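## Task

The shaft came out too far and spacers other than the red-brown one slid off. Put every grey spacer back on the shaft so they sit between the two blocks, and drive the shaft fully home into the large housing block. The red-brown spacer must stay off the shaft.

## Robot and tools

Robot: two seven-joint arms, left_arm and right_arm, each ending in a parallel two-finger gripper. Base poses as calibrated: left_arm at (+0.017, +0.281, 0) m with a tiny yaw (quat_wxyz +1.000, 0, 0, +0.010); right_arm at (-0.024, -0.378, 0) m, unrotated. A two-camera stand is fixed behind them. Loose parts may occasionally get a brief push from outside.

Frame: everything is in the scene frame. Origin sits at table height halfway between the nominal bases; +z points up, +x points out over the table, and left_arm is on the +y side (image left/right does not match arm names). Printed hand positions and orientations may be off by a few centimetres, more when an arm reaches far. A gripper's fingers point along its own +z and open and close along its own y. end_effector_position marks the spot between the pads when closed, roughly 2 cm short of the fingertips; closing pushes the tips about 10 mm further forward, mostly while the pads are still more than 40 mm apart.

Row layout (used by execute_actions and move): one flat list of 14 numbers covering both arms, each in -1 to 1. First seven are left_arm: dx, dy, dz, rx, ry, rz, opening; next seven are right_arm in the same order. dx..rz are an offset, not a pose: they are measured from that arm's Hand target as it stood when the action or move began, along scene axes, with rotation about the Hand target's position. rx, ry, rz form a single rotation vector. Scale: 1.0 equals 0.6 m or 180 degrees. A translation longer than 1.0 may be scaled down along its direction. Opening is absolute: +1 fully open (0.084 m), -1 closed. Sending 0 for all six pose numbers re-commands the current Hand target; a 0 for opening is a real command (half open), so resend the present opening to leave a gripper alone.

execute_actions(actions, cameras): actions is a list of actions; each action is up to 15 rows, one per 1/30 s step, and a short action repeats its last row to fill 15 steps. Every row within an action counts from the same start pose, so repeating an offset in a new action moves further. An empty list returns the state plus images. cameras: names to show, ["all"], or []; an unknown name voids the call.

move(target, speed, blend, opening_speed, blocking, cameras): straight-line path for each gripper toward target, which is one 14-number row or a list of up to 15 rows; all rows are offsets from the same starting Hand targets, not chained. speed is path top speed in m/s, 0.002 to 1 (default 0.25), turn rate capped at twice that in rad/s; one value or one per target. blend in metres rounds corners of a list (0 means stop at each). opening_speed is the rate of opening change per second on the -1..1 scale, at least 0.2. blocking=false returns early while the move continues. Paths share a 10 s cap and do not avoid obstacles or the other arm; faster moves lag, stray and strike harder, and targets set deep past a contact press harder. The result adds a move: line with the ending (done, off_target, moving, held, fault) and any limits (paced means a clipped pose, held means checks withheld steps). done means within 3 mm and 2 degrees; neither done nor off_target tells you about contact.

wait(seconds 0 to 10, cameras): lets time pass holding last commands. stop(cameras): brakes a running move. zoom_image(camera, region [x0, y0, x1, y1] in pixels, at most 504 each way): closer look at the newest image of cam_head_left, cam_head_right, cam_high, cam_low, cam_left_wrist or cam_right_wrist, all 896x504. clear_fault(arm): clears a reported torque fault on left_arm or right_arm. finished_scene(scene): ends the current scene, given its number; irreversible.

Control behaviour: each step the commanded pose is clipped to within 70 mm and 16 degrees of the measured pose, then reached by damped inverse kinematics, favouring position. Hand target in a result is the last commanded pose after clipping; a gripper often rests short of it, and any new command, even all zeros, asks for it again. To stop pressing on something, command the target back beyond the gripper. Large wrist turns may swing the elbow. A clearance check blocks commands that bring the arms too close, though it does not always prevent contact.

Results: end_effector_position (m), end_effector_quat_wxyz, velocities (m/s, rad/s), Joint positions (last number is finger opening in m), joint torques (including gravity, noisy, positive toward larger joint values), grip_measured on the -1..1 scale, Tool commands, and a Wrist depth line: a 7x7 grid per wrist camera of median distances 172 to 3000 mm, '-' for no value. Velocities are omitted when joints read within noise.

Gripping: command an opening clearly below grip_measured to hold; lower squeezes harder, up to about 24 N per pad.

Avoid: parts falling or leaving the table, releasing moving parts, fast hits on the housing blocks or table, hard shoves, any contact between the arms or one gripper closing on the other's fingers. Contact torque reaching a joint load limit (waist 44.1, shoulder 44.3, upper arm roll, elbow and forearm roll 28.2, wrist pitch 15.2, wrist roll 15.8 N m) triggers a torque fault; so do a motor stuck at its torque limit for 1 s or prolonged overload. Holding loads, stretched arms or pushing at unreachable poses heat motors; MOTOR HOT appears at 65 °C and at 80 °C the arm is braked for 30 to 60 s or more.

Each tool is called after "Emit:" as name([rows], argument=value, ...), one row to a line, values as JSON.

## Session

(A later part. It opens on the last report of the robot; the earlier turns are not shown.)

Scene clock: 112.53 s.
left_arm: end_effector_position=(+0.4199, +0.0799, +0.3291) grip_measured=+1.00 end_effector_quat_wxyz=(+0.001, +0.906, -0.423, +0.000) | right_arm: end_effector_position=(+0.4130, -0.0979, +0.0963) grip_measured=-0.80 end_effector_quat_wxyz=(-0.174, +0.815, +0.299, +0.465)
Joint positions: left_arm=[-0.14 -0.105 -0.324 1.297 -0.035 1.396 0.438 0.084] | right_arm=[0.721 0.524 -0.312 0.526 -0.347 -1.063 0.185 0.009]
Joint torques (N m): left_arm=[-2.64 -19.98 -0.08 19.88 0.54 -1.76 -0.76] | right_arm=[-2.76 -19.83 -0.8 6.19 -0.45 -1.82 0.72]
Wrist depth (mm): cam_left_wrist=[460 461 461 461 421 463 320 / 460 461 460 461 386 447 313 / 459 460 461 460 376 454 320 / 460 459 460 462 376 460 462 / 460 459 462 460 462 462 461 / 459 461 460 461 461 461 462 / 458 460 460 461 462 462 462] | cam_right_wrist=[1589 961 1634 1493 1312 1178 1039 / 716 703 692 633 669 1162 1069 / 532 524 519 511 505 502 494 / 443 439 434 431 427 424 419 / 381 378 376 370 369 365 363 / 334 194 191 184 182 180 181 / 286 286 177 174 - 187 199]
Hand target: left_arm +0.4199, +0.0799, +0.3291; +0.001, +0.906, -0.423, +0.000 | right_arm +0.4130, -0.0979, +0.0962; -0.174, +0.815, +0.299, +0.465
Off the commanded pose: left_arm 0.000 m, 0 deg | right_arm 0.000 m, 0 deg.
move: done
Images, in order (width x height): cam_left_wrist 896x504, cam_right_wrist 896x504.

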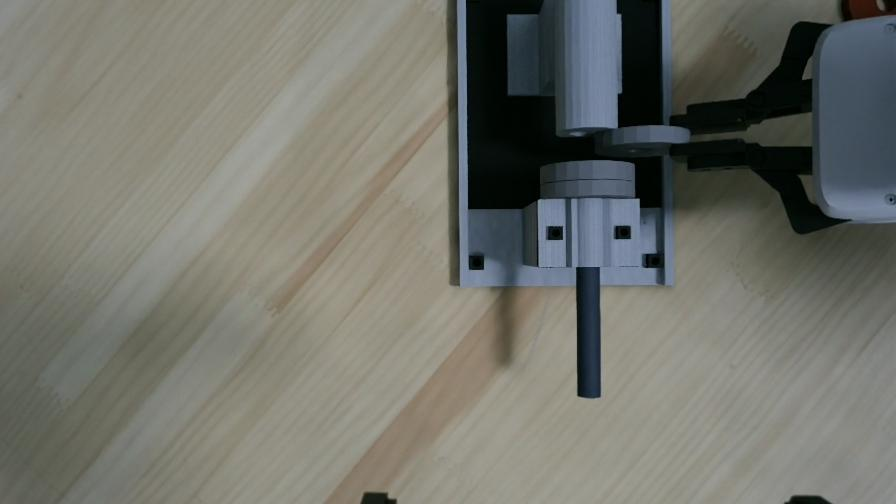

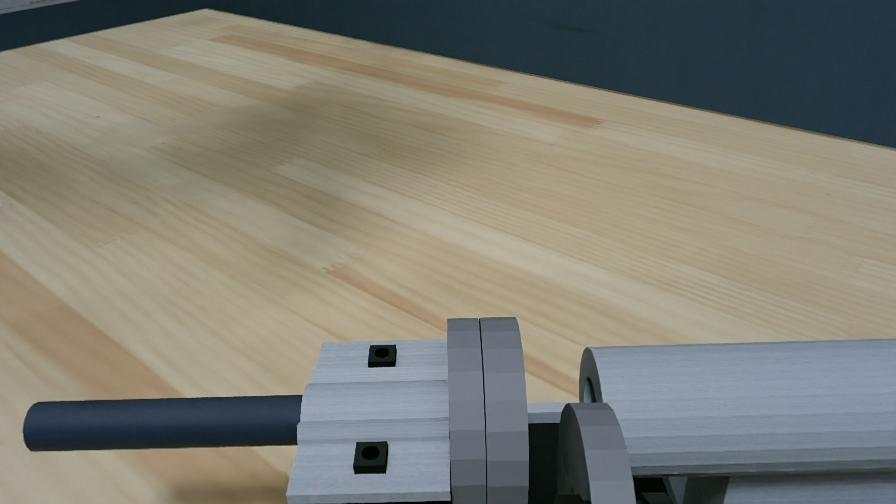

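Emit:
move(target=[0, 0, 0, 0, 0, 0, 1, 0.0268,0.025,0.0038, 0,0,0, -0.95], speed=0.06, cameras=["cam_right_wrist","cam_left_wrist"])

Emit:
zoom_image(camera="cam_right_wrist", region=[440, 320, 700, 504])

Emit:
zoom_image(camera="cam_left_wrist", region=[530, 90, 710, 210])

Scene clock: 114.63 s.
left_arm: end_effector_position=(+0.4199, +0.0799, +0.3291) grip_measured=+1.00 end_effector_quat_wxyz=(+0.001, +0.906, -0.423, +0.000) | right_arm: end_effector_position=(+0.4291, -0.0829, +0.0985) grip_measured=-0.80 end_effector_quat_wxyz=(-0.174, +0.815, +0.299, +0.465)
Joint positions: left_arm=[-0.14 -0.105 -0.324 1.297 -0.035 1.396 0.438 0.084] | right_arm=[0.726 0.536 -0.301 0.594 -0.342 -1.01 0.204 0.009]
Joint torques (N m): left_arm=[-2.33 -19.87 -0.1 19.77 0.4 -1.77 -0.69] | right_arm=[2.8 -20.69 -1.09 7.35 1.34 -1.62 0.79]
Wrist depth (mm): cam_left_wrist=[463 458 461 462 422 453 310 / 461 460 462 460 365 361 306 / 460 459 461 460 373 356 307 / 461 461 461 461 376 463 462 / 459 460 460 461 460 461 462 / 460 460 458 461 461 462 461 / 460 460 458 461 460 460 462] | cam_right_wrist=[1634 968 1649 1496 1302 1157 1031 / 722 708 698 687 633 1157 1066 / 536 530 524 517 509 505 501 / 448 444 439 435 430 427 423 / 385 382 379 375 372 368 365 / 336 334 333 328 328 326 322 / 177 176 175 - - - -]
Hand target: left_arm +0.4199, +0.0799, +0.3291; +0.001, +0.906, -0.423, +0.000 | right_arm +0.4291, -0.0829, +0.0985; -0.174, +0.815, +0.299, +0.465
Off the commanded pose: left_arm 0.000 m, 0 deg | right_arm 0.000 m, 0 deg.
move: done
Images, in order (width x height): cam_left_wrist 896x504, cam_right_wrist 896x504.

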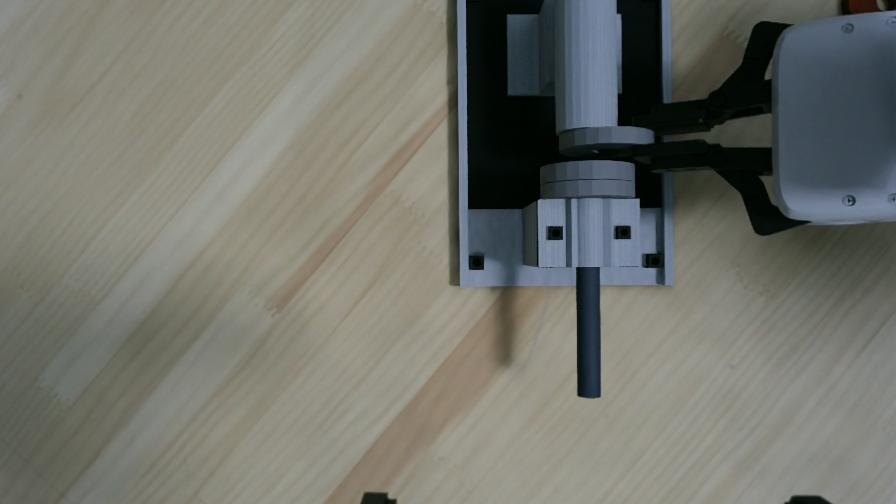

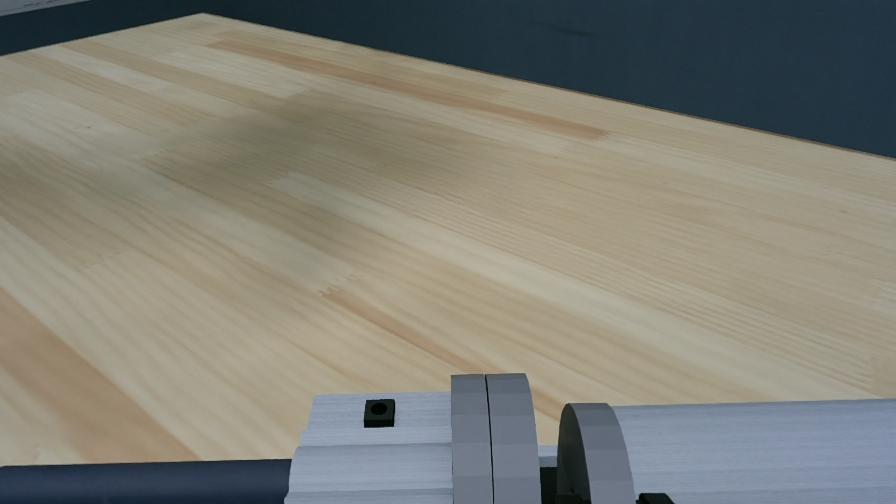

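Scaled by 1.938 from the camera's 896x504 image, which has a finer 1280x720 frame.

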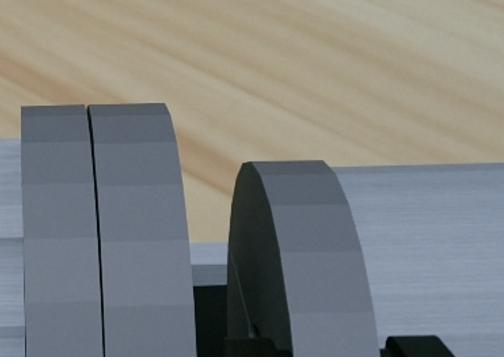

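Scaled by 2.800 from the camera's 896x504 image, which has a finer 1280x720 frame.

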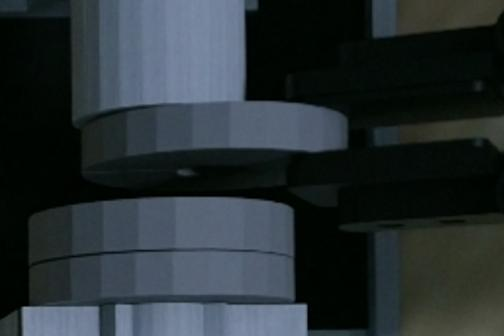

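Emit:
move(target=[0,0,0,0,0,0,1.0,0.0152,0.013,0,0,0,0,-0.95], speed=0.05, cameras=["cam_left_wrist","cam_right_wrist"])

Scene clock: 116.33 s.
left_arm: end_effector_position=(+0.4199, +0.0799, +0.3291) grip_measured=+1.00 end_effector_quat_wxyz=(+0.001, +0.906, -0.423, +0.000) | right_arm: end_effector_position=(+0.4381, -0.0752, +0.0986) grip_measured=-0.80 end_effector_quat_wxyz=(-0.174, +0.815, +0.299, +0.465)
Joint positions: left_arm=[-0.14 -0.105 -0.324 1.297 -0.035 1.396 0.438 0.084] | right_arm=[0.726 0.549 -0.296 0.633 -0.34 -0.985 0.214 0.009]
Joint torques (N m): left_arm=[-2.65 -19.87 -0.12 19.8 0.4 -1.83 -0.72] | right_arm=[1.61 -14.11 3.64 23.01 1.77 1.24 0.98]
Wrist depth (mm): cam_left_wrist=[462 461 462 462 423 454 302 / 462 459 461 459 367 355 301 / 459 459 462 460 372 345 302 / 461 459 459 460 377 461 462 / 461 461 461 460 461 460 461 / 460 460 458 460 460 462 460 / 460 458 460 462 462 461 462] | cam_right_wrist=[1622 970 1634 1471 1288 1147 1025 / 722 708 696 685 631 1149 1056 / 535 528 522 516 510 503 500 / 448 444 438 434 430 426 422 / 384 381 378 374 372 368 365 / 336 322 332 329 326 323 322 / 290 288 174 - - - -]
Hand target: left_arm +0.4199, +0.0799, +0.3291; +0.001, +0.906, -0.423, +0.000 | right_arm +0.4382, -0.0751, +0.0985; -0.174, +0.815, +0.299, +0.465
Off the commanded pose: left_arm 0.000 m, 0 deg | right_arm 0.000 m, 0 deg.
move: done
Images, in order (width x height): cam_left_wrist 896x504, cam_right_wrist 896x504.

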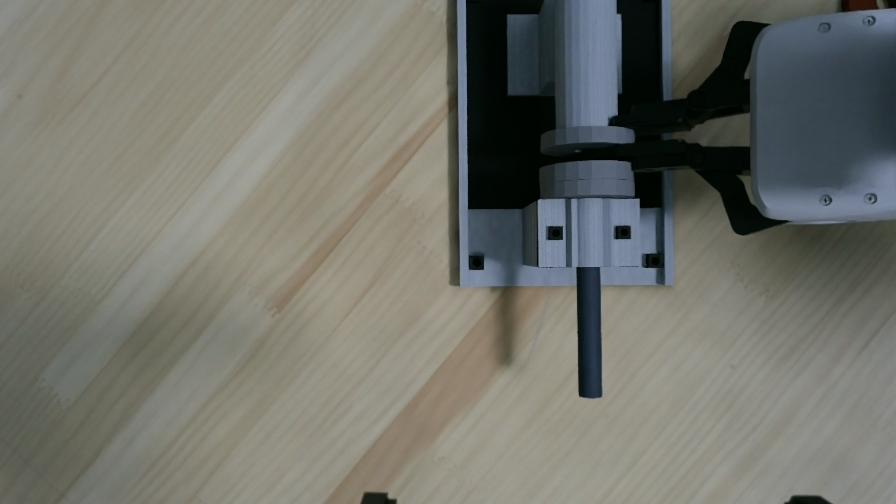

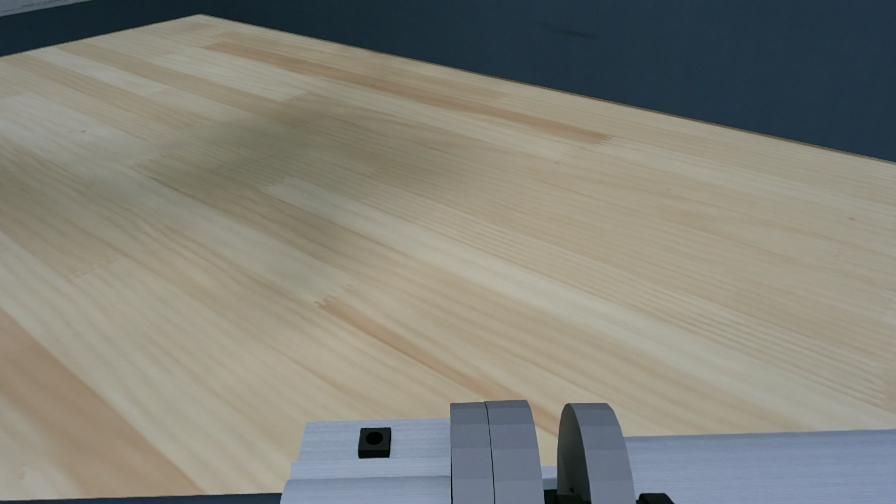

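Emit:
zoom_image(camera="cam_left_wrist", region=[500, 100, 680, 220])

Emit:
zoom_image(camera="cam_right_wrist", region=[430, 380, 660, 504])

Scaled by 2.800 from the camera's 896x504 image, which has a finer 1280x720 frame.

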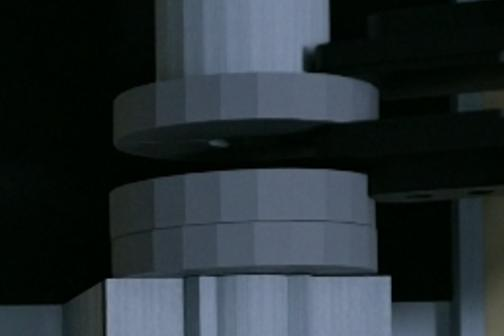

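Scaled by 2.191 from the camera's 896x504 image, which has a finer 1280x720 frame.

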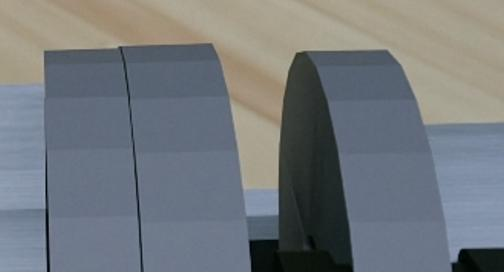

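Emit:
move(target=[0,0,0,0,0,0,1.0,0.0012,0.001,0,0,0,0,-0.95], speed=0.05, cameras=["cam_left_wrist","cam_right_wrist"])

Emit:
zoom_image(camera="cam_left_wrist", region=[500, 100, 680, 220])

Emit:
zoom_image(camera="cam_right_wrist", region=[430, 380, 660, 504])

Scene clock: 117.90 s.
left_arm: end_effector_position=(+0.4199, +0.0799, +0.3291) grip_measured=+1.00 end_effector_quat_wxyz=(+0.001, +0.906, -0.423, +0.000) | right_arm: end_effector_position=(+0.4383, -0.0748, +0.0981) grip_measured=-0.80 end_effector_quat_wxyz=(-0.174, +0.815, +0.299, +0.465)
Joint positions: left_arm=[-0.14 -0.105 -0.324 1.297 -0.035 1.396 0.438 0.084] | right_arm=[0.726 0.551 -0.295 0.634 -0.34 -0.983 0.215 0.009]
Joint torques (N m): left_arm=[-2.67 -20.04 -0.03 19.86 0.51 -1.72 -0.7] | right_arm=[5.52 -5.55 6.69 29.05 3.31 4.31 0.89]
Wrist depth (mm): cam_left_wrist=[462 460 462 462 423 453 303 / 459 461 461 462 366 354 301 / 458 460 461 460 373 350 302 / 460 461 458 460 377 460 462 / 459 459 459 459 462 462 462 / 460 459 461 460 460 460 461 / 460 461 459 460 462 462 461] | cam_right_wrist=[1622 965 1630 1474 1290 1149 1025 / 718 706 693 685 631 1149 1054 / 535 528 522 515 508 504 496 / 447 443 438 434 428 425 421 / 383 380 377 374 371 367 365 / 336 322 331 330 326 323 321 / 290 297 174 - - - -]
Hand target: left_arm +0.4199, +0.0799, +0.3291; +0.001, +0.906, -0.423, +0.000 | right_arm +0.4390, -0.0745, +0.0985; -0.174, +0.815, +0.299, +0.465
Off the commanded pose: left_arm 0.000 m, 0 deg | right_arm 0.001 m, 0 deg.
move: done
Images, in order (width x height): cam_left_wrist 896x504, cam_right_wrist 896x504.

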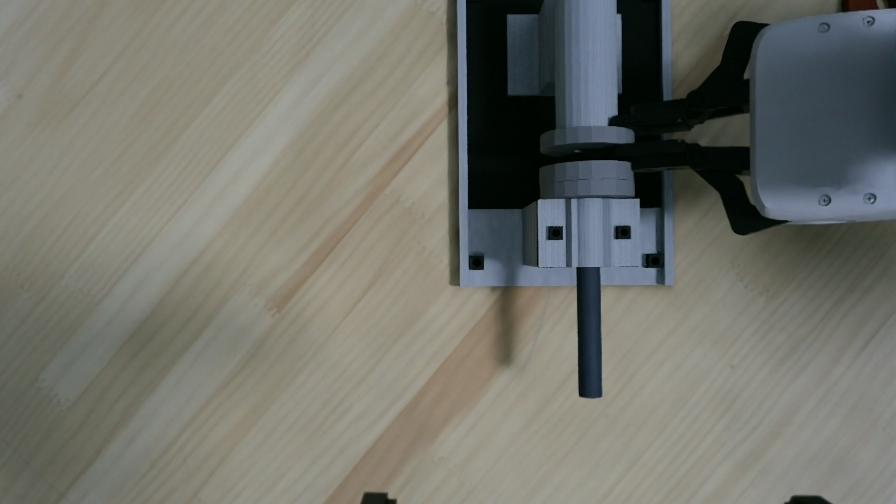

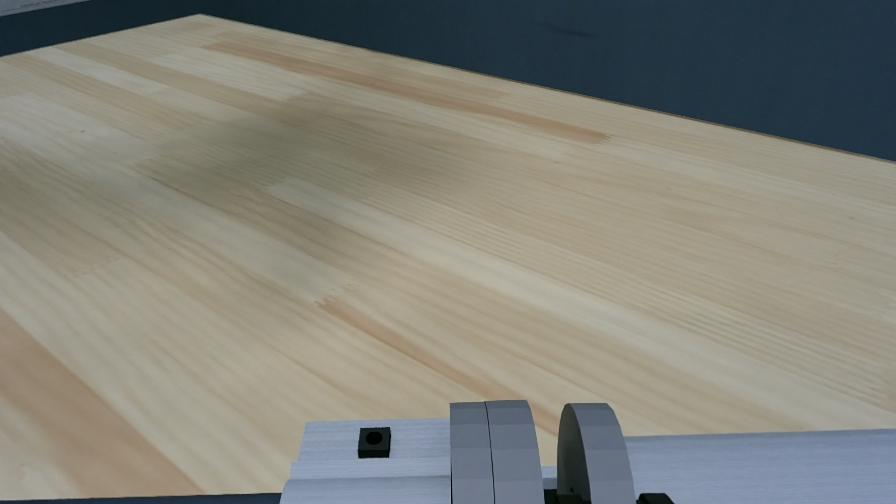

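Scaled by 2.800 from the camera's 896x504 image, which has a finer 1280x720 frame.

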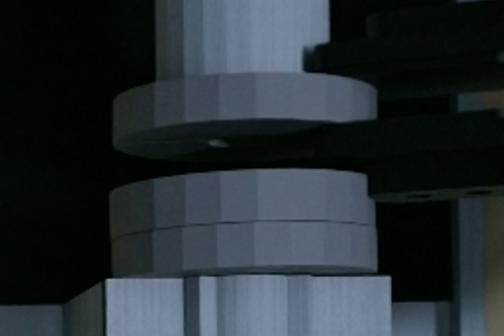

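Scaled by 2.191 from the camera's 896x504 image, which has a finer 1280x720 frame.

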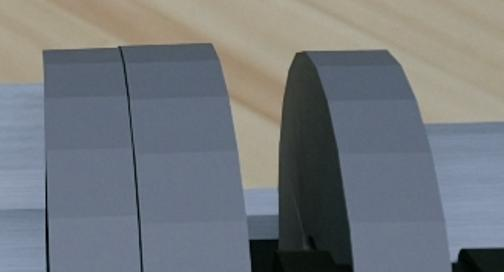

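Emit:
move(target=[0,0,0,0,0,0,1.0,-0.0007,-0.0003,0.0015,0,0,0,-0.95], speed=0.03, cameras=["cam_left_wrist","cam_right_wrist","cam_low"])

Emit:
zoom_image(camera="cam_left_wrist", region=[500, 100, 680, 220])

Emit:
zoom_image(camera="cam_right_wrist", region=[430, 380, 660, 504])

Scene clock: 120.60 s.
left_arm: end_effector_position=(+0.4199, +0.0799, +0.3291) grip_measured=+1.00 end_effector_quat_wxyz=(+0.001, +0.906, -0.423, +0.000) | right_arm: end_effector_position=(+0.4382, -0.0748, +0.0990) grip_measured=-0.80 end_effector_quat_wxyz=(-0.174, +0.815, +0.299, +0.465)
Joint positions: left_arm=[-0.14 -0.105 -0.324 1.297 -0.035 1.396 0.438 0.084] | right_arm=[0.726 0.547 -0.296 0.633 -0.341 -0.98 0.215 0.009]
Joint torques (N m): left_arm=[-2.42 -19.95 -0.12 19.77 0.32 -1.76 -0.7] | right_arm=[10.19 -23.41 2.59 24.18 1.51 1.32 -0.21]
Wrist depth (mm): cam_left_wrist=[462 460 464 461 423 452 302 / 460 461 464 461 366 354 301 / 461 460 461 461 372 350 302 / 460 460 461 459 376 461 461 / 460 460 460 460 461 460 461 / 459 462 461 463 461 461 463 / 458 459 459 460 460 461 460] | cam_right_wrist=[1638 957 1642 1474 1290 1149 1019 / 716 704 691 682 628 1151 1058 / 533 525 520 515 508 503 496 / 446 442 436 433 429 425 420 / 384 380 377 374 371 367 364 / 335 322 332 329 326 323 321 / 289 298 174 - - - -]
Hand target: left_arm +0.4199, +0.0799, +0.3291; +0.001, +0.906, -0.423, +0.000 | right_arm +0.4385, -0.0746, +0.0994; -0.174, +0.815, +0.299, +0.465
Off the commanded pose: left_arm 0.000 m, 0 deg | right_arm 0.001 m, 0 deg.
move: done
Images, in order (width x height): cam_low 896x504, cam_left_wrist 896x504, cam_right_wrist 896x504.

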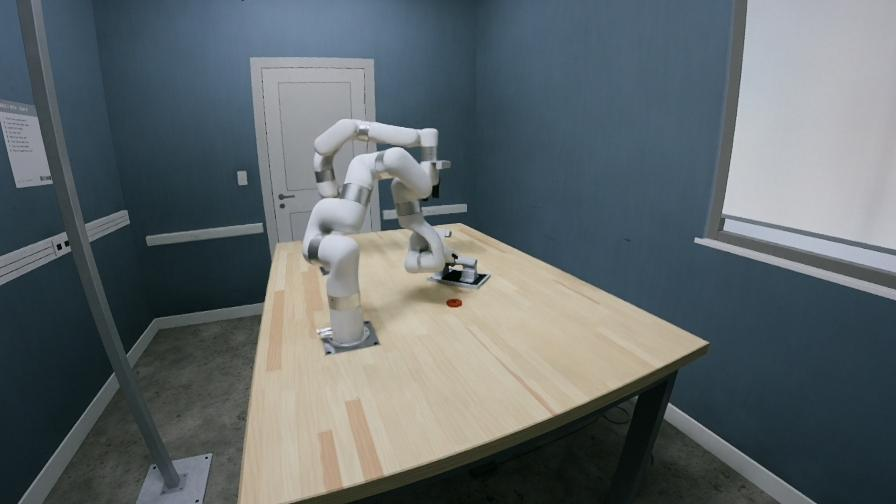

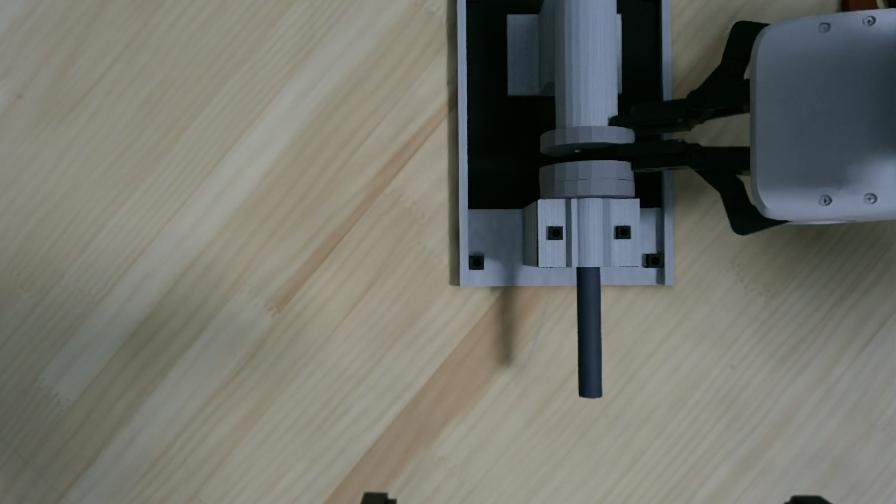

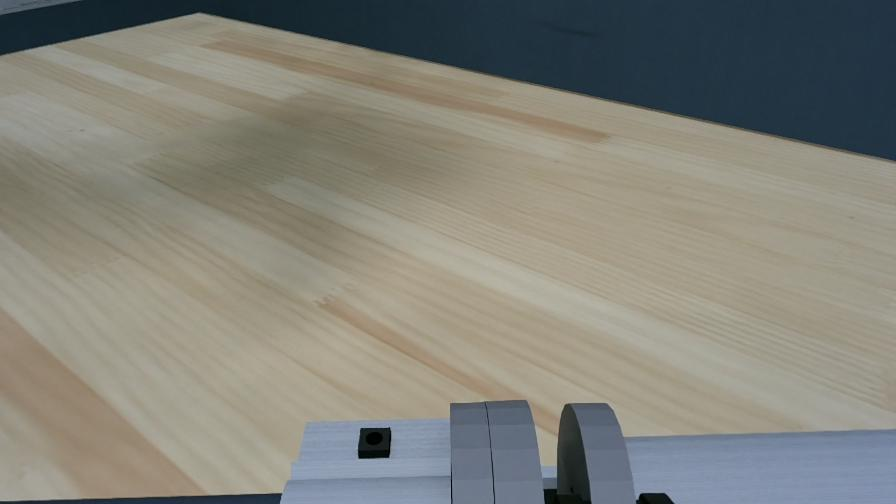

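Scaled by 2.800 from the camera's 896x504 image, which has a finer 1280x720 frame.

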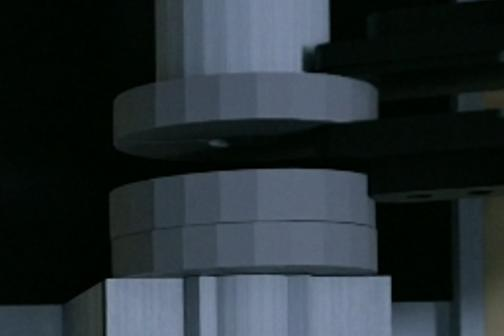

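Scaled by 2.191 from the camera's 896x504 image, which has a finer 1280x720 frame.

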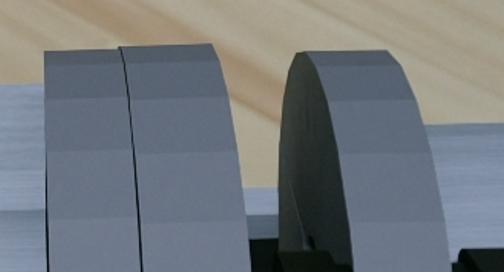

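Emit:
move(target=[0,0,0,0,0,0,1.0,-0.0013,-0.0011,0.0,0,0,0,-0.95], speed=0.03, cameras=["cam_left_wrist","cam_right_wrist"])

Emit:
zoom_image(camera="cam_left_wrist", region=[500, 100, 680, 220])

Emit:
zoom_image(camera="cam_right_wrist", region=[430, 380, 660, 504])

Scene clock: 121.70 s.
left_arm: end_effector_position=(+0.4199, +0.0799, +0.3291) grip_measured=+1.00 end_effector_quat_wxyz=(+0.001, +0.906, -0.423, +0.000) | right_arm: end_effector_position=(+0.4378, -0.0752, +0.0995) grip_measured=-0.80 end_effector_quat_wxyz=(-0.174, +0.815, +0.299, +0.465)
Joint positions: left_arm=[-0.14 -0.105 -0.324 1.297 -0.035 1.396 0.438 0.084] | right_arm=[0.726 0.546 -0.296 0.631 -0.341 -0.983 0.214 0.009]
Joint torques (N m): left_arm=[-2.71 -20.05 -0.08 19.81 0.41 -1.8 -0.73] | right_arm=[7.92 -26.21 0.84 12.06 0.67 -1.69 -0.3]
Wrist depth (mm): cam_left_wrist=[462 460 462 462 423 453 302 / 462 460 461 461 366 353 301 / 459 461 461 460 372 345 302 / 459 461 461 461 376 460 462 / 460 460 458 462 463 461 462 / 459 461 460 460 459 462 462 / 459 460 459 461 461 462 461] | cam_right_wrist=[1630 965 1645 1477 1300 1147 1023 / 720 708 698 688 633 1151 1058 / 536 530 526 517 512 506 500 / 448 446 439 435 431 427 424 / 384 382 379 376 373 370 366 / 337 324 333 331 328 325 322 / 291 289 175 - - - -]
Hand target: left_arm +0.4199, +0.0799, +0.3291; +0.001, +0.906, -0.423, +0.000 | right_arm +0.4378, -0.0753, +0.0994; -0.174, +0.815, +0.299, +0.465
Off the commanded pose: left_arm 0.000 m, 0 deg | right_arm 0.000 m, 0 deg.
move: done
Images, in order (width x height): cam_left_wrist 896x504, cam_right_wrist 896x504.

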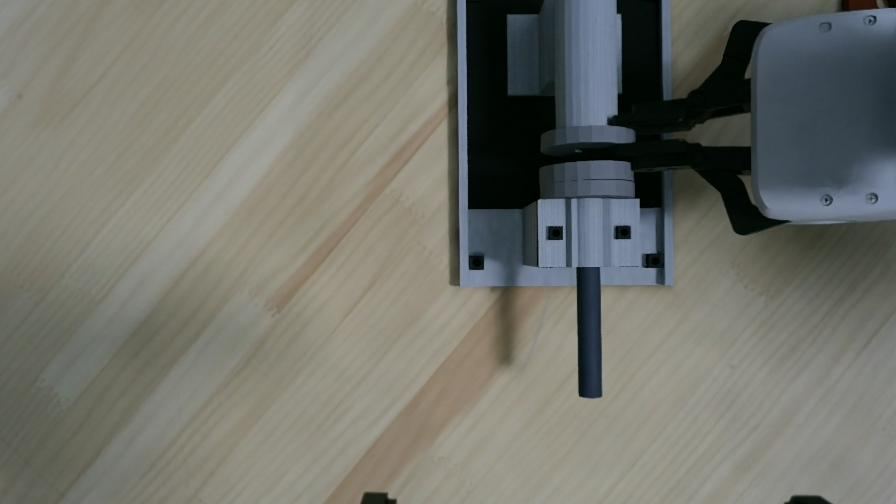

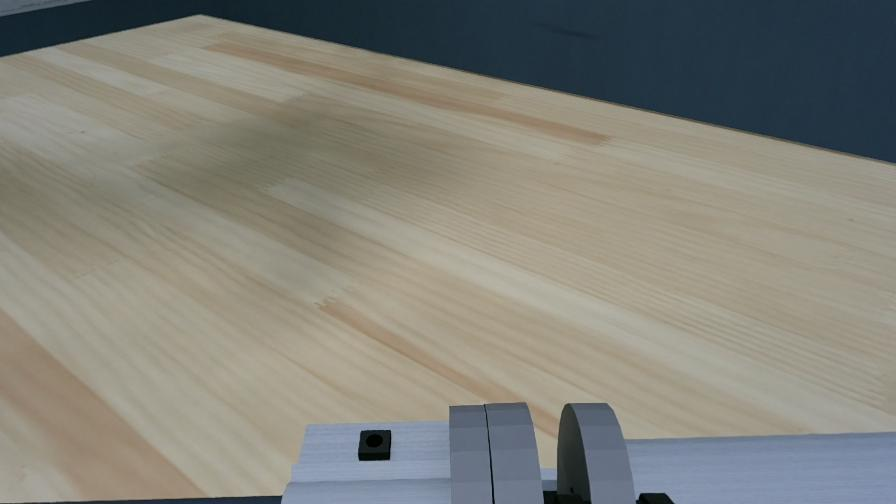

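Scaled by 2.800 from the camera's 896x504 image, which has a finer 1280x720 frame.

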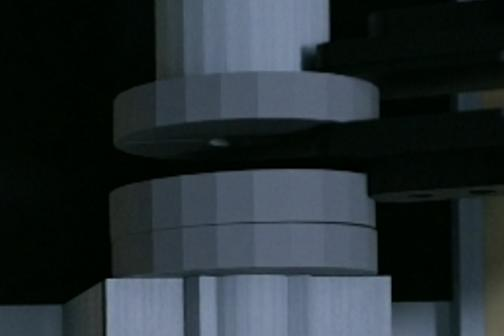

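Scaled by 2.191 from the camera's 896x504 image, which has a finer 1280x720 frame.

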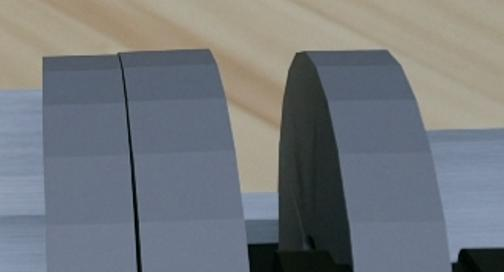

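Emit:
move(target=[0,0,0,0,0,0,1.0,0.0012,0.001,-0.0003,0,0,0,-0.95], speed=0.02, cameras=["cam_left_wrist","cam_right_wrist"])

Emit:
zoom_image(camera="cam_left_wrist", region=[500, 100, 680, 220])

Emit:
zoom_image(camera="cam_right_wrist", region=[430, 380, 660, 504])

Scene clock: 122.73 s.
left_arm: end_effector_position=(+0.4199, +0.0799, +0.3291) grip_measured=+1.00 end_effector_quat_wxyz=(+0.001, +0.906, -0.423, +0.000) | right_arm: end_effector_position=(+0.4383, -0.0748, +0.0992) grip_measured=-0.80 end_effector_quat_wxyz=(-0.174, +0.815, +0.299, +0.465)
Joint positions: left_arm=[-0.14 -0.105 -0.324 1.297 -0.035 1.396 0.438 0.084] | right_arm=[0.726 0.547 -0.296 0.633 -0.341 -0.982 0.215 0.009]
Joint torques (N m): left_arm=[-2.62 -19.91 -0.03 19.79 0.47 -1.74 -0.72] | right_arm=[4.54 -11.99 6.14 23.38 2.82 2.58 0.94]
Wrist depth (mm): cam_left_wrist=[461 462 462 462 423 455 301 / 459 459 462 462 366 353 300 / 460 460 459 461 371 349 302 / 461 461 460 459 377 460 463 / 459 460 459 462 460 461 461 / 458 459 460 459 462 461 461 / 459 460 459 459 459 460 462] | cam_right_wrist=[1645 970 1661 1474 1288 1151 1017 / 724 711 698 691 634 1141 1059 / 537 530 525 519 512 506 501 / 449 445 440 435 431 428 424 / 386 383 379 375 372 369 367 / 337 324 333 330 328 324 323 / 290 289 175 - - - -]
Hand target: left_arm +0.4199, +0.0799, +0.3291; +0.001, +0.906, -0.423, +0.000 | right_arm +0.4385, -0.0747, +0.0992; -0.174, +0.815, +0.299, +0.465
Off the commanded pose: left_arm 0.000 m, 0 deg | right_arm 0.000 m, 0 deg.
move: done
Images, in order (width x height): cam_left_wrist 896x504, cam_right_wrist 896x504.

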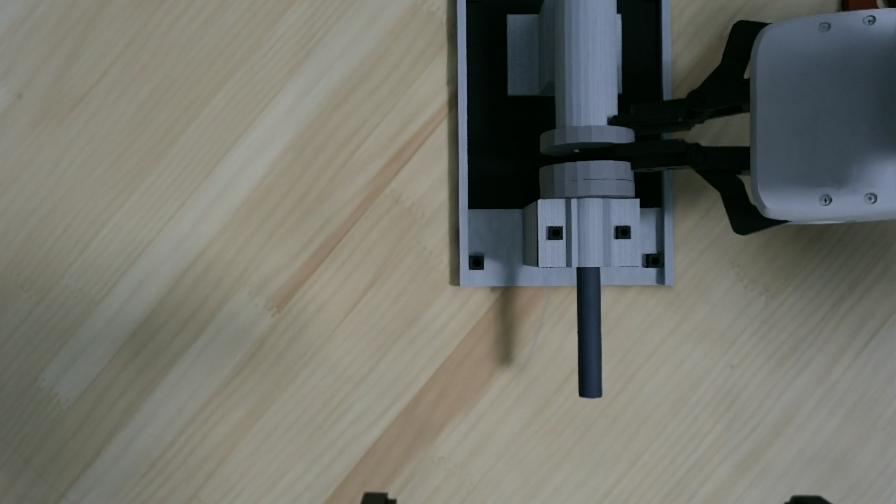

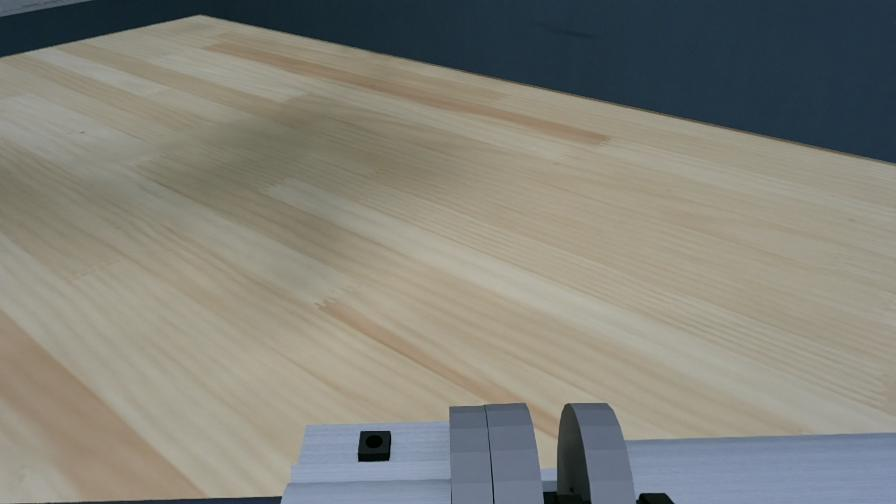

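Scaled by 2.800 from the camera's 896x504 image, which has a finer 1280x720 frame.

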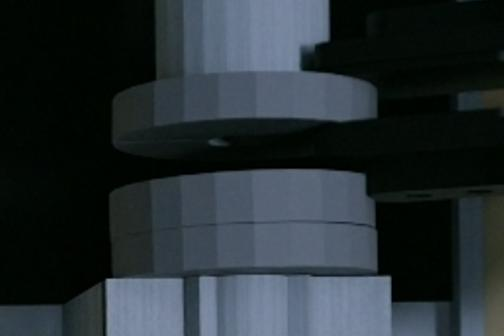

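Scaled by 2.191 from the camera's 896x504 image, which has a finer 1280x720 frame.

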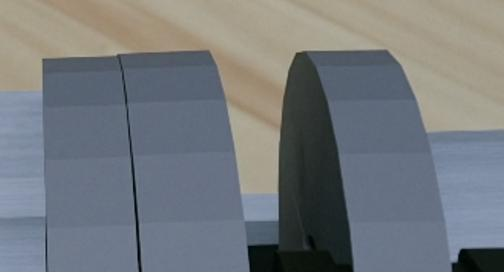

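Emit:
move(target=[0,0,0,0,0,0,1.0,0.0005,0.0004,0.0012,0,0,0,-0.95], speed=0.02, cameras=["cam_left_wrist","cam_right_wrist"])

Emit:
zoom_image(camera="cam_left_wrist", region=[500, 100, 680, 220])

Emit:
zoom_image(camera="cam_right_wrist", region=[430, 380, 660, 504])

Scene clock: 123.87 s.
left_arm: end_effector_position=(+0.4199, +0.0799, +0.3291) grip_measured=+1.00 end_effector_quat_wxyz=(+0.001, +0.906, -0.423, +0.000) | right_arm: end_effector_position=(+0.4385, -0.0746, +0.0996) grip_measured=-0.80 end_effector_quat_wxyz=(-0.174, +0.815, +0.299, +0.465)
Joint positions: left_arm=[-0.14 -0.105 -0.324 1.297 -0.035 1.396 0.438 0.084] | right_arm=[0.726 0.545 -0.296 0.633 -0.342 -0.978 0.215 0.009]
Joint torques (N m): left_arm=[-2.71 -19.94 -0.02 19.78 0.42 -1.86 -0.71] | right_arm=[4.22 -21.3 4.31 24.33 1.54 1.89 1.04]
Wrist depth (mm): cam_left_wrist=[461 460 462 460 422 455 301 / 462 460 461 461 366 353 300 / 461 460 461 461 371 349 301 / 460 461 459 461 376 462 462 / 460 460 461 461 461 461 460 / 459 458 461 461 462 461 461 / 458 461 460 462 459 462 461] | cam_right_wrist=[1630 959 1638 1474 1292 1141 1022 / 722 706 694 686 630 1147 1054 / 537 528 523 515 511 505 499 / 447 444 438 435 431 427 422 / 385 382 378 375 372 368 366 / 337 323 332 330 327 324 322 / 290 289 174 - - - -]
Hand target: left_arm +0.4199, +0.0799, +0.3291; +0.001, +0.906, -0.423, +0.000 | right_arm +0.4388, -0.0745, +0.1000; -0.174, +0.815, +0.299, +0.465
Off the commanded pose: left_arm 0.000 m, 0 deg | right_arm 0.001 m, 0 deg.
move: done
Images, in order (width x height): cam_left_wrist 896x504, cam_right_wrist 896x504.

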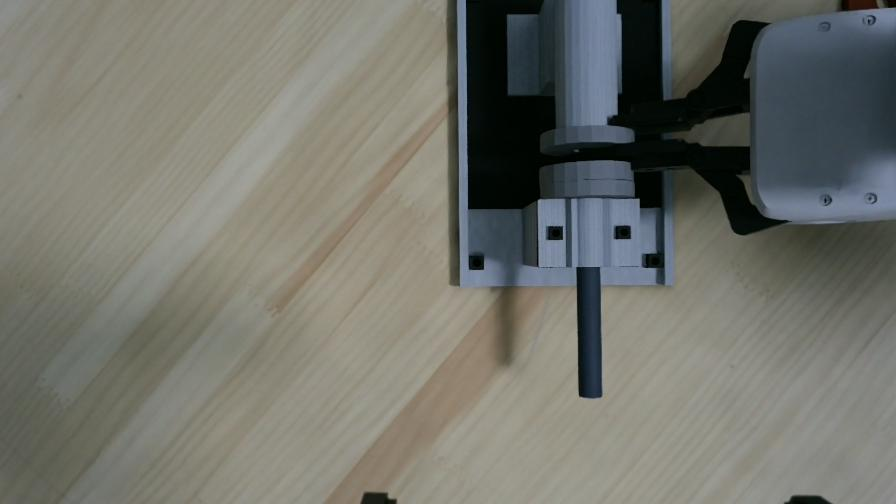

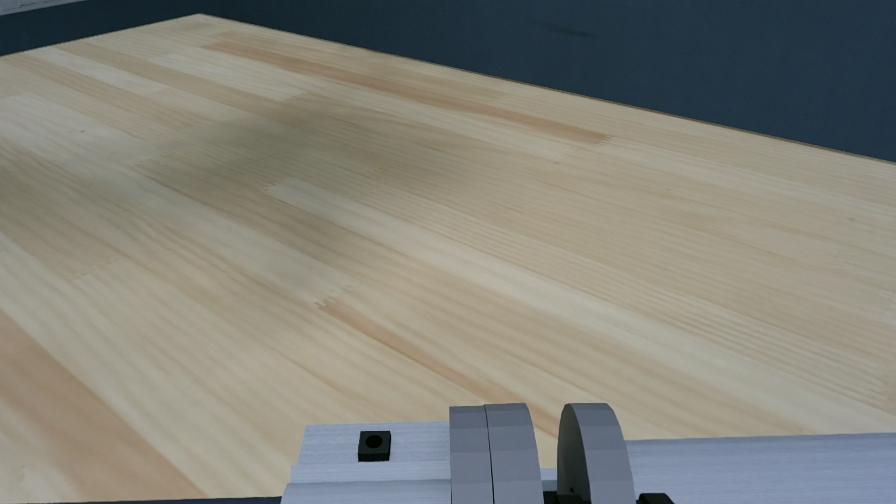

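Scaled by 2.800 from the camera's 896x504 image, which has a finer 1280x720 frame.

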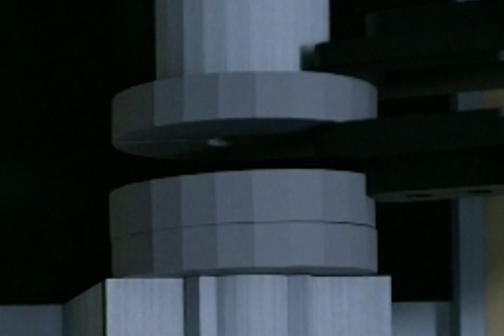

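Scaled by 2.191 from the camera's 896x504 image, which has a finer 1280x720 frame.

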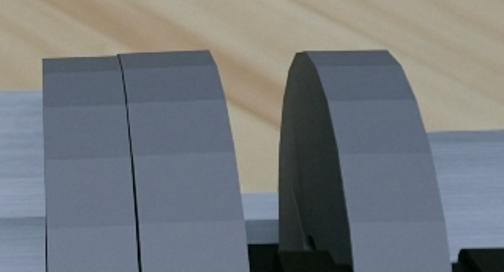

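Emit:
move([
  [0,0,0,0,0,0,1.0,-0.0019,-0.0015,0.0010,0,0,0,-0.95],
  [0,0,0,0,0,0,1.0,-0.0017,-0.0013,0.0016,0,0,0,-0.95],
  [0,0,0,0,0,0,1.0,-0.0006,-0.0004,0.0009,0,0,0,-0.95],
], speed=0.02, cameras=["cam_left_wrist","cam_right_wrist"])

Emit:
zoom_image(camera="cam_left_wrist", region=[500, 100, 680, 220])

Emit:
zoom_image(camera="cam_right_wrist", region=[430, 380, 660, 504])

Scene clock: 125.10 s.
left_arm: end_effector_position=(+0.4199, +0.0799, +0.3291) grip_measured=+1.00 end_effector_quat_wxyz=(+0.001, +0.906, -0.423, +0.000) | right_arm: end_effector_position=(+0.4383, -0.0747, +0.1007) grip_measured=-0.80 end_effector_quat_wxyz=(-0.174, +0.815, +0.299, +0.465)
Joint positions: left_arm=[-0.14 -0.105 -0.324 1.297 -0.035 1.396 0.438 0.084] | right_arm=[0.727 0.542 -0.296 0.632 -0.342 -0.979 0.215 0.009]
Joint torques (N m): left_arm=[-2.69 -19.98 -0.06 19.81 0.39 -1.82 -0.7] | right_arm=[0.46 -17.22 2.07 14.37 1.05 0.15 0.89]
Wrist depth (mm): cam_left_wrist=[461 462 460 460 422 455 300 / 461 459 462 460 368 352 299 / 459 459 461 461 372 342 300 / 461 459 461 458 377 462 462 / 460 460 461 461 462 461 461 / 460 460 460 462 461 461 461 / 458 461 460 462 461 461 460] | cam_right_wrist=[1622 974 1653 1483 1292 1151 1022 / 726 716 704 696 639 1162 1066 / 541 533 529 522 515 510 504 / 452 447 443 439 434 431 426 / 388 385 382 378 375 372 369 / 339 325 335 332 330 327 324 / 292 291 183 - - - -]
Hand target: left_arm +0.4199, +0.0799, +0.3291; +0.001, +0.906, -0.423, +0.000 | right_arm +0.4384, -0.0747, +0.1005; -0.174, +0.815, +0.299, +0.465
Off the commanded pose: left_arm 0.000 m, 0 deg | right_arm 0.000 m, 0 deg.
move: done
Images, in order (width x height): cam_left_wrist 896x504, cam_right_wrist 896x504.

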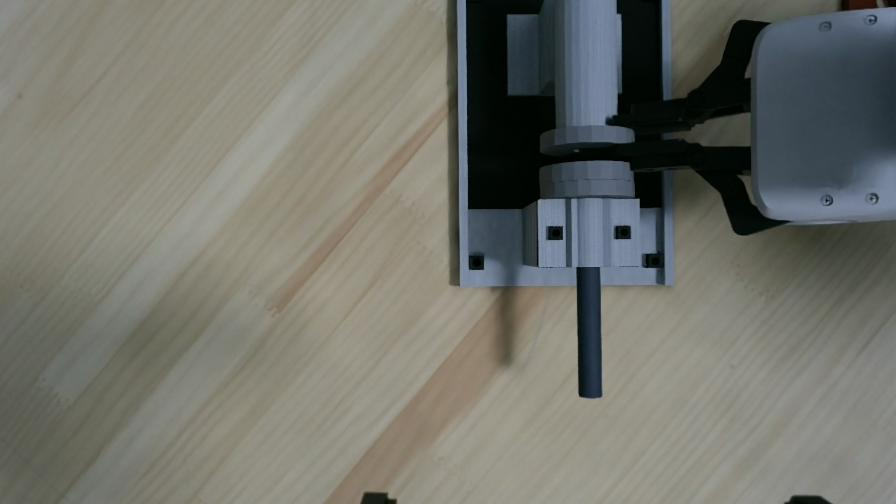

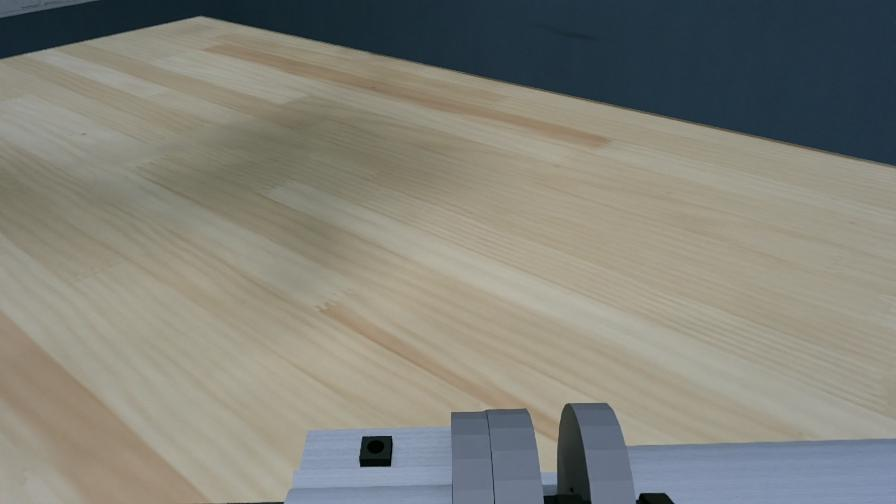

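Scaled by 2.800 from the camera's 896x504 image, which has a finer 1280x720 frame.

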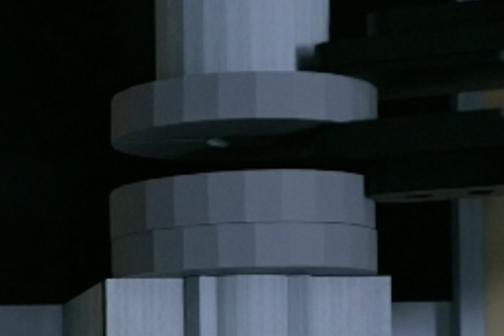

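Scaled by 2.191 from the camera's 896x504 image, which has a finer 1280x720 frame.

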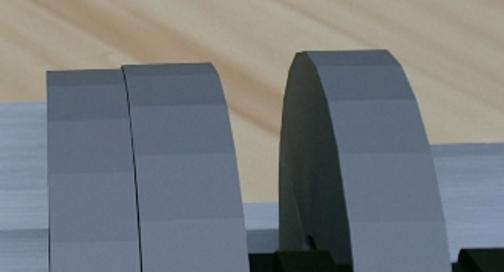

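Emit:
move([
  [0,0,0,0,0,0,1.0,-0.0127,-0.0108,0,0,0,0,-0.95],
  [0,0,0,0,0,0,1.0,-0.127,-0.108,0,0,0,0,-0.95],
  [0,0,0,0,0,0,1.0,-0.127,-0.108,-0.0817,0,0,0,-0.95],
], speed=[0.05,0.15,0.12], blend=[0.004,0.02,0], cameras=["cam_left_wrist","cam_right_wrist"])

Scene clock: 127.77 s.
left_arm: end_effector_position=(+0.4199, +0.0799, +0.3291) grip_measured=+1.00 end_effector_quat_wxyz=(+0.001, +0.906, -0.423, +0.000) | right_arm: end_effector_position=(+0.3622, -0.1395, +0.0515) grip_measured=-0.80 end_effector_quat_wxyz=(-0.174, +0.815, +0.299, +0.465)
Joint positions: left_arm=[-0.14 -0.105 -0.324 1.297 -0.035 1.396 0.438 0.084] | right_arm=[0.688 0.703 -0.296 0.406 -0.319 -1.355 0.118 0.009]
Joint torques (N m): left_arm=[-2.58 -19.99 -0.08 19.83 0.43 -1.84 -0.74] | right_arm=[-2.4 -18.27 -1.36 3.26 1.09 -2.46 -0.44]
Wrist depth (mm): cam_left_wrist=[459 461 460 462 425 462 462 / 462 459 460 459 446 462 387 / 461 462 460 462 377 456 389 / 460 462 461 463 376 462 461 / 459 460 460 461 460 462 461 / 462 458 461 462 462 462 460 / 457 459 460 459 461 459 462] | cam_right_wrist=[785 770 751 734 724 1174 1086 / 572 563 562 508 540 528 482 / 399 227 222 204 214 214 214 / 355 350 211 215 326 237 238 / 305 302 223 228 281 244 245 / 258 264 244 238 247 236 235 / 229 228 218 218 - 204 203]
Hand target: left_arm +0.4199, +0.0799, +0.3291; +0.001, +0.906, -0.423, +0.000 | right_arm +0.3622, -0.1395, +0.0515; -0.174, +0.815, +0.299, +0.465
Off the commanded pose: left_arm 0.000 m, 0 deg | right_arm 0.000 m, 0 deg.
move: done
Images, in order (width x height): cam_left_wrist 896x504, cam_right_wrist 896x504.

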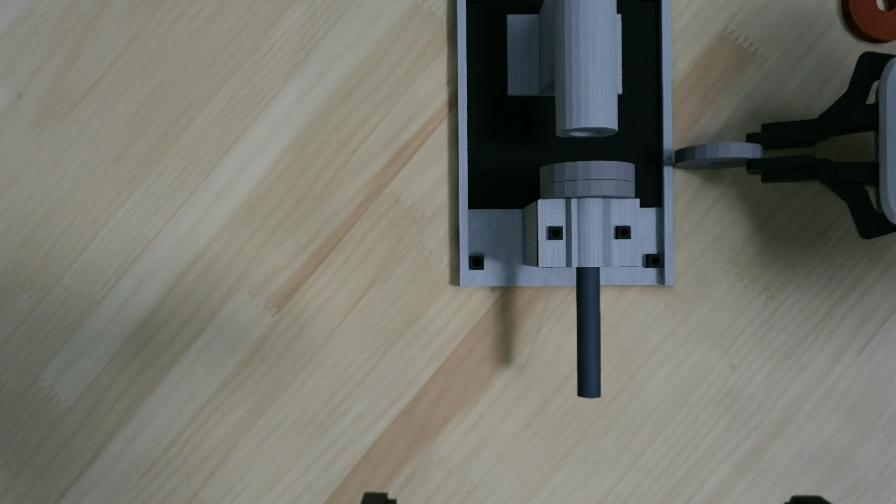

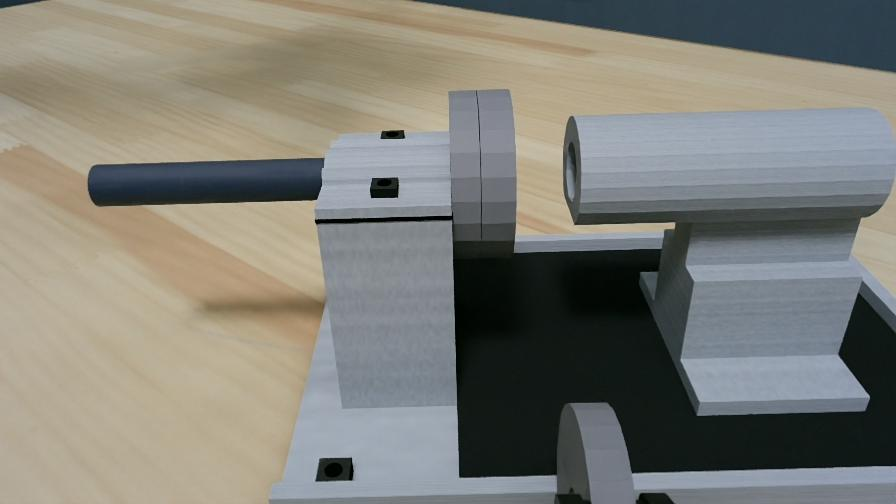

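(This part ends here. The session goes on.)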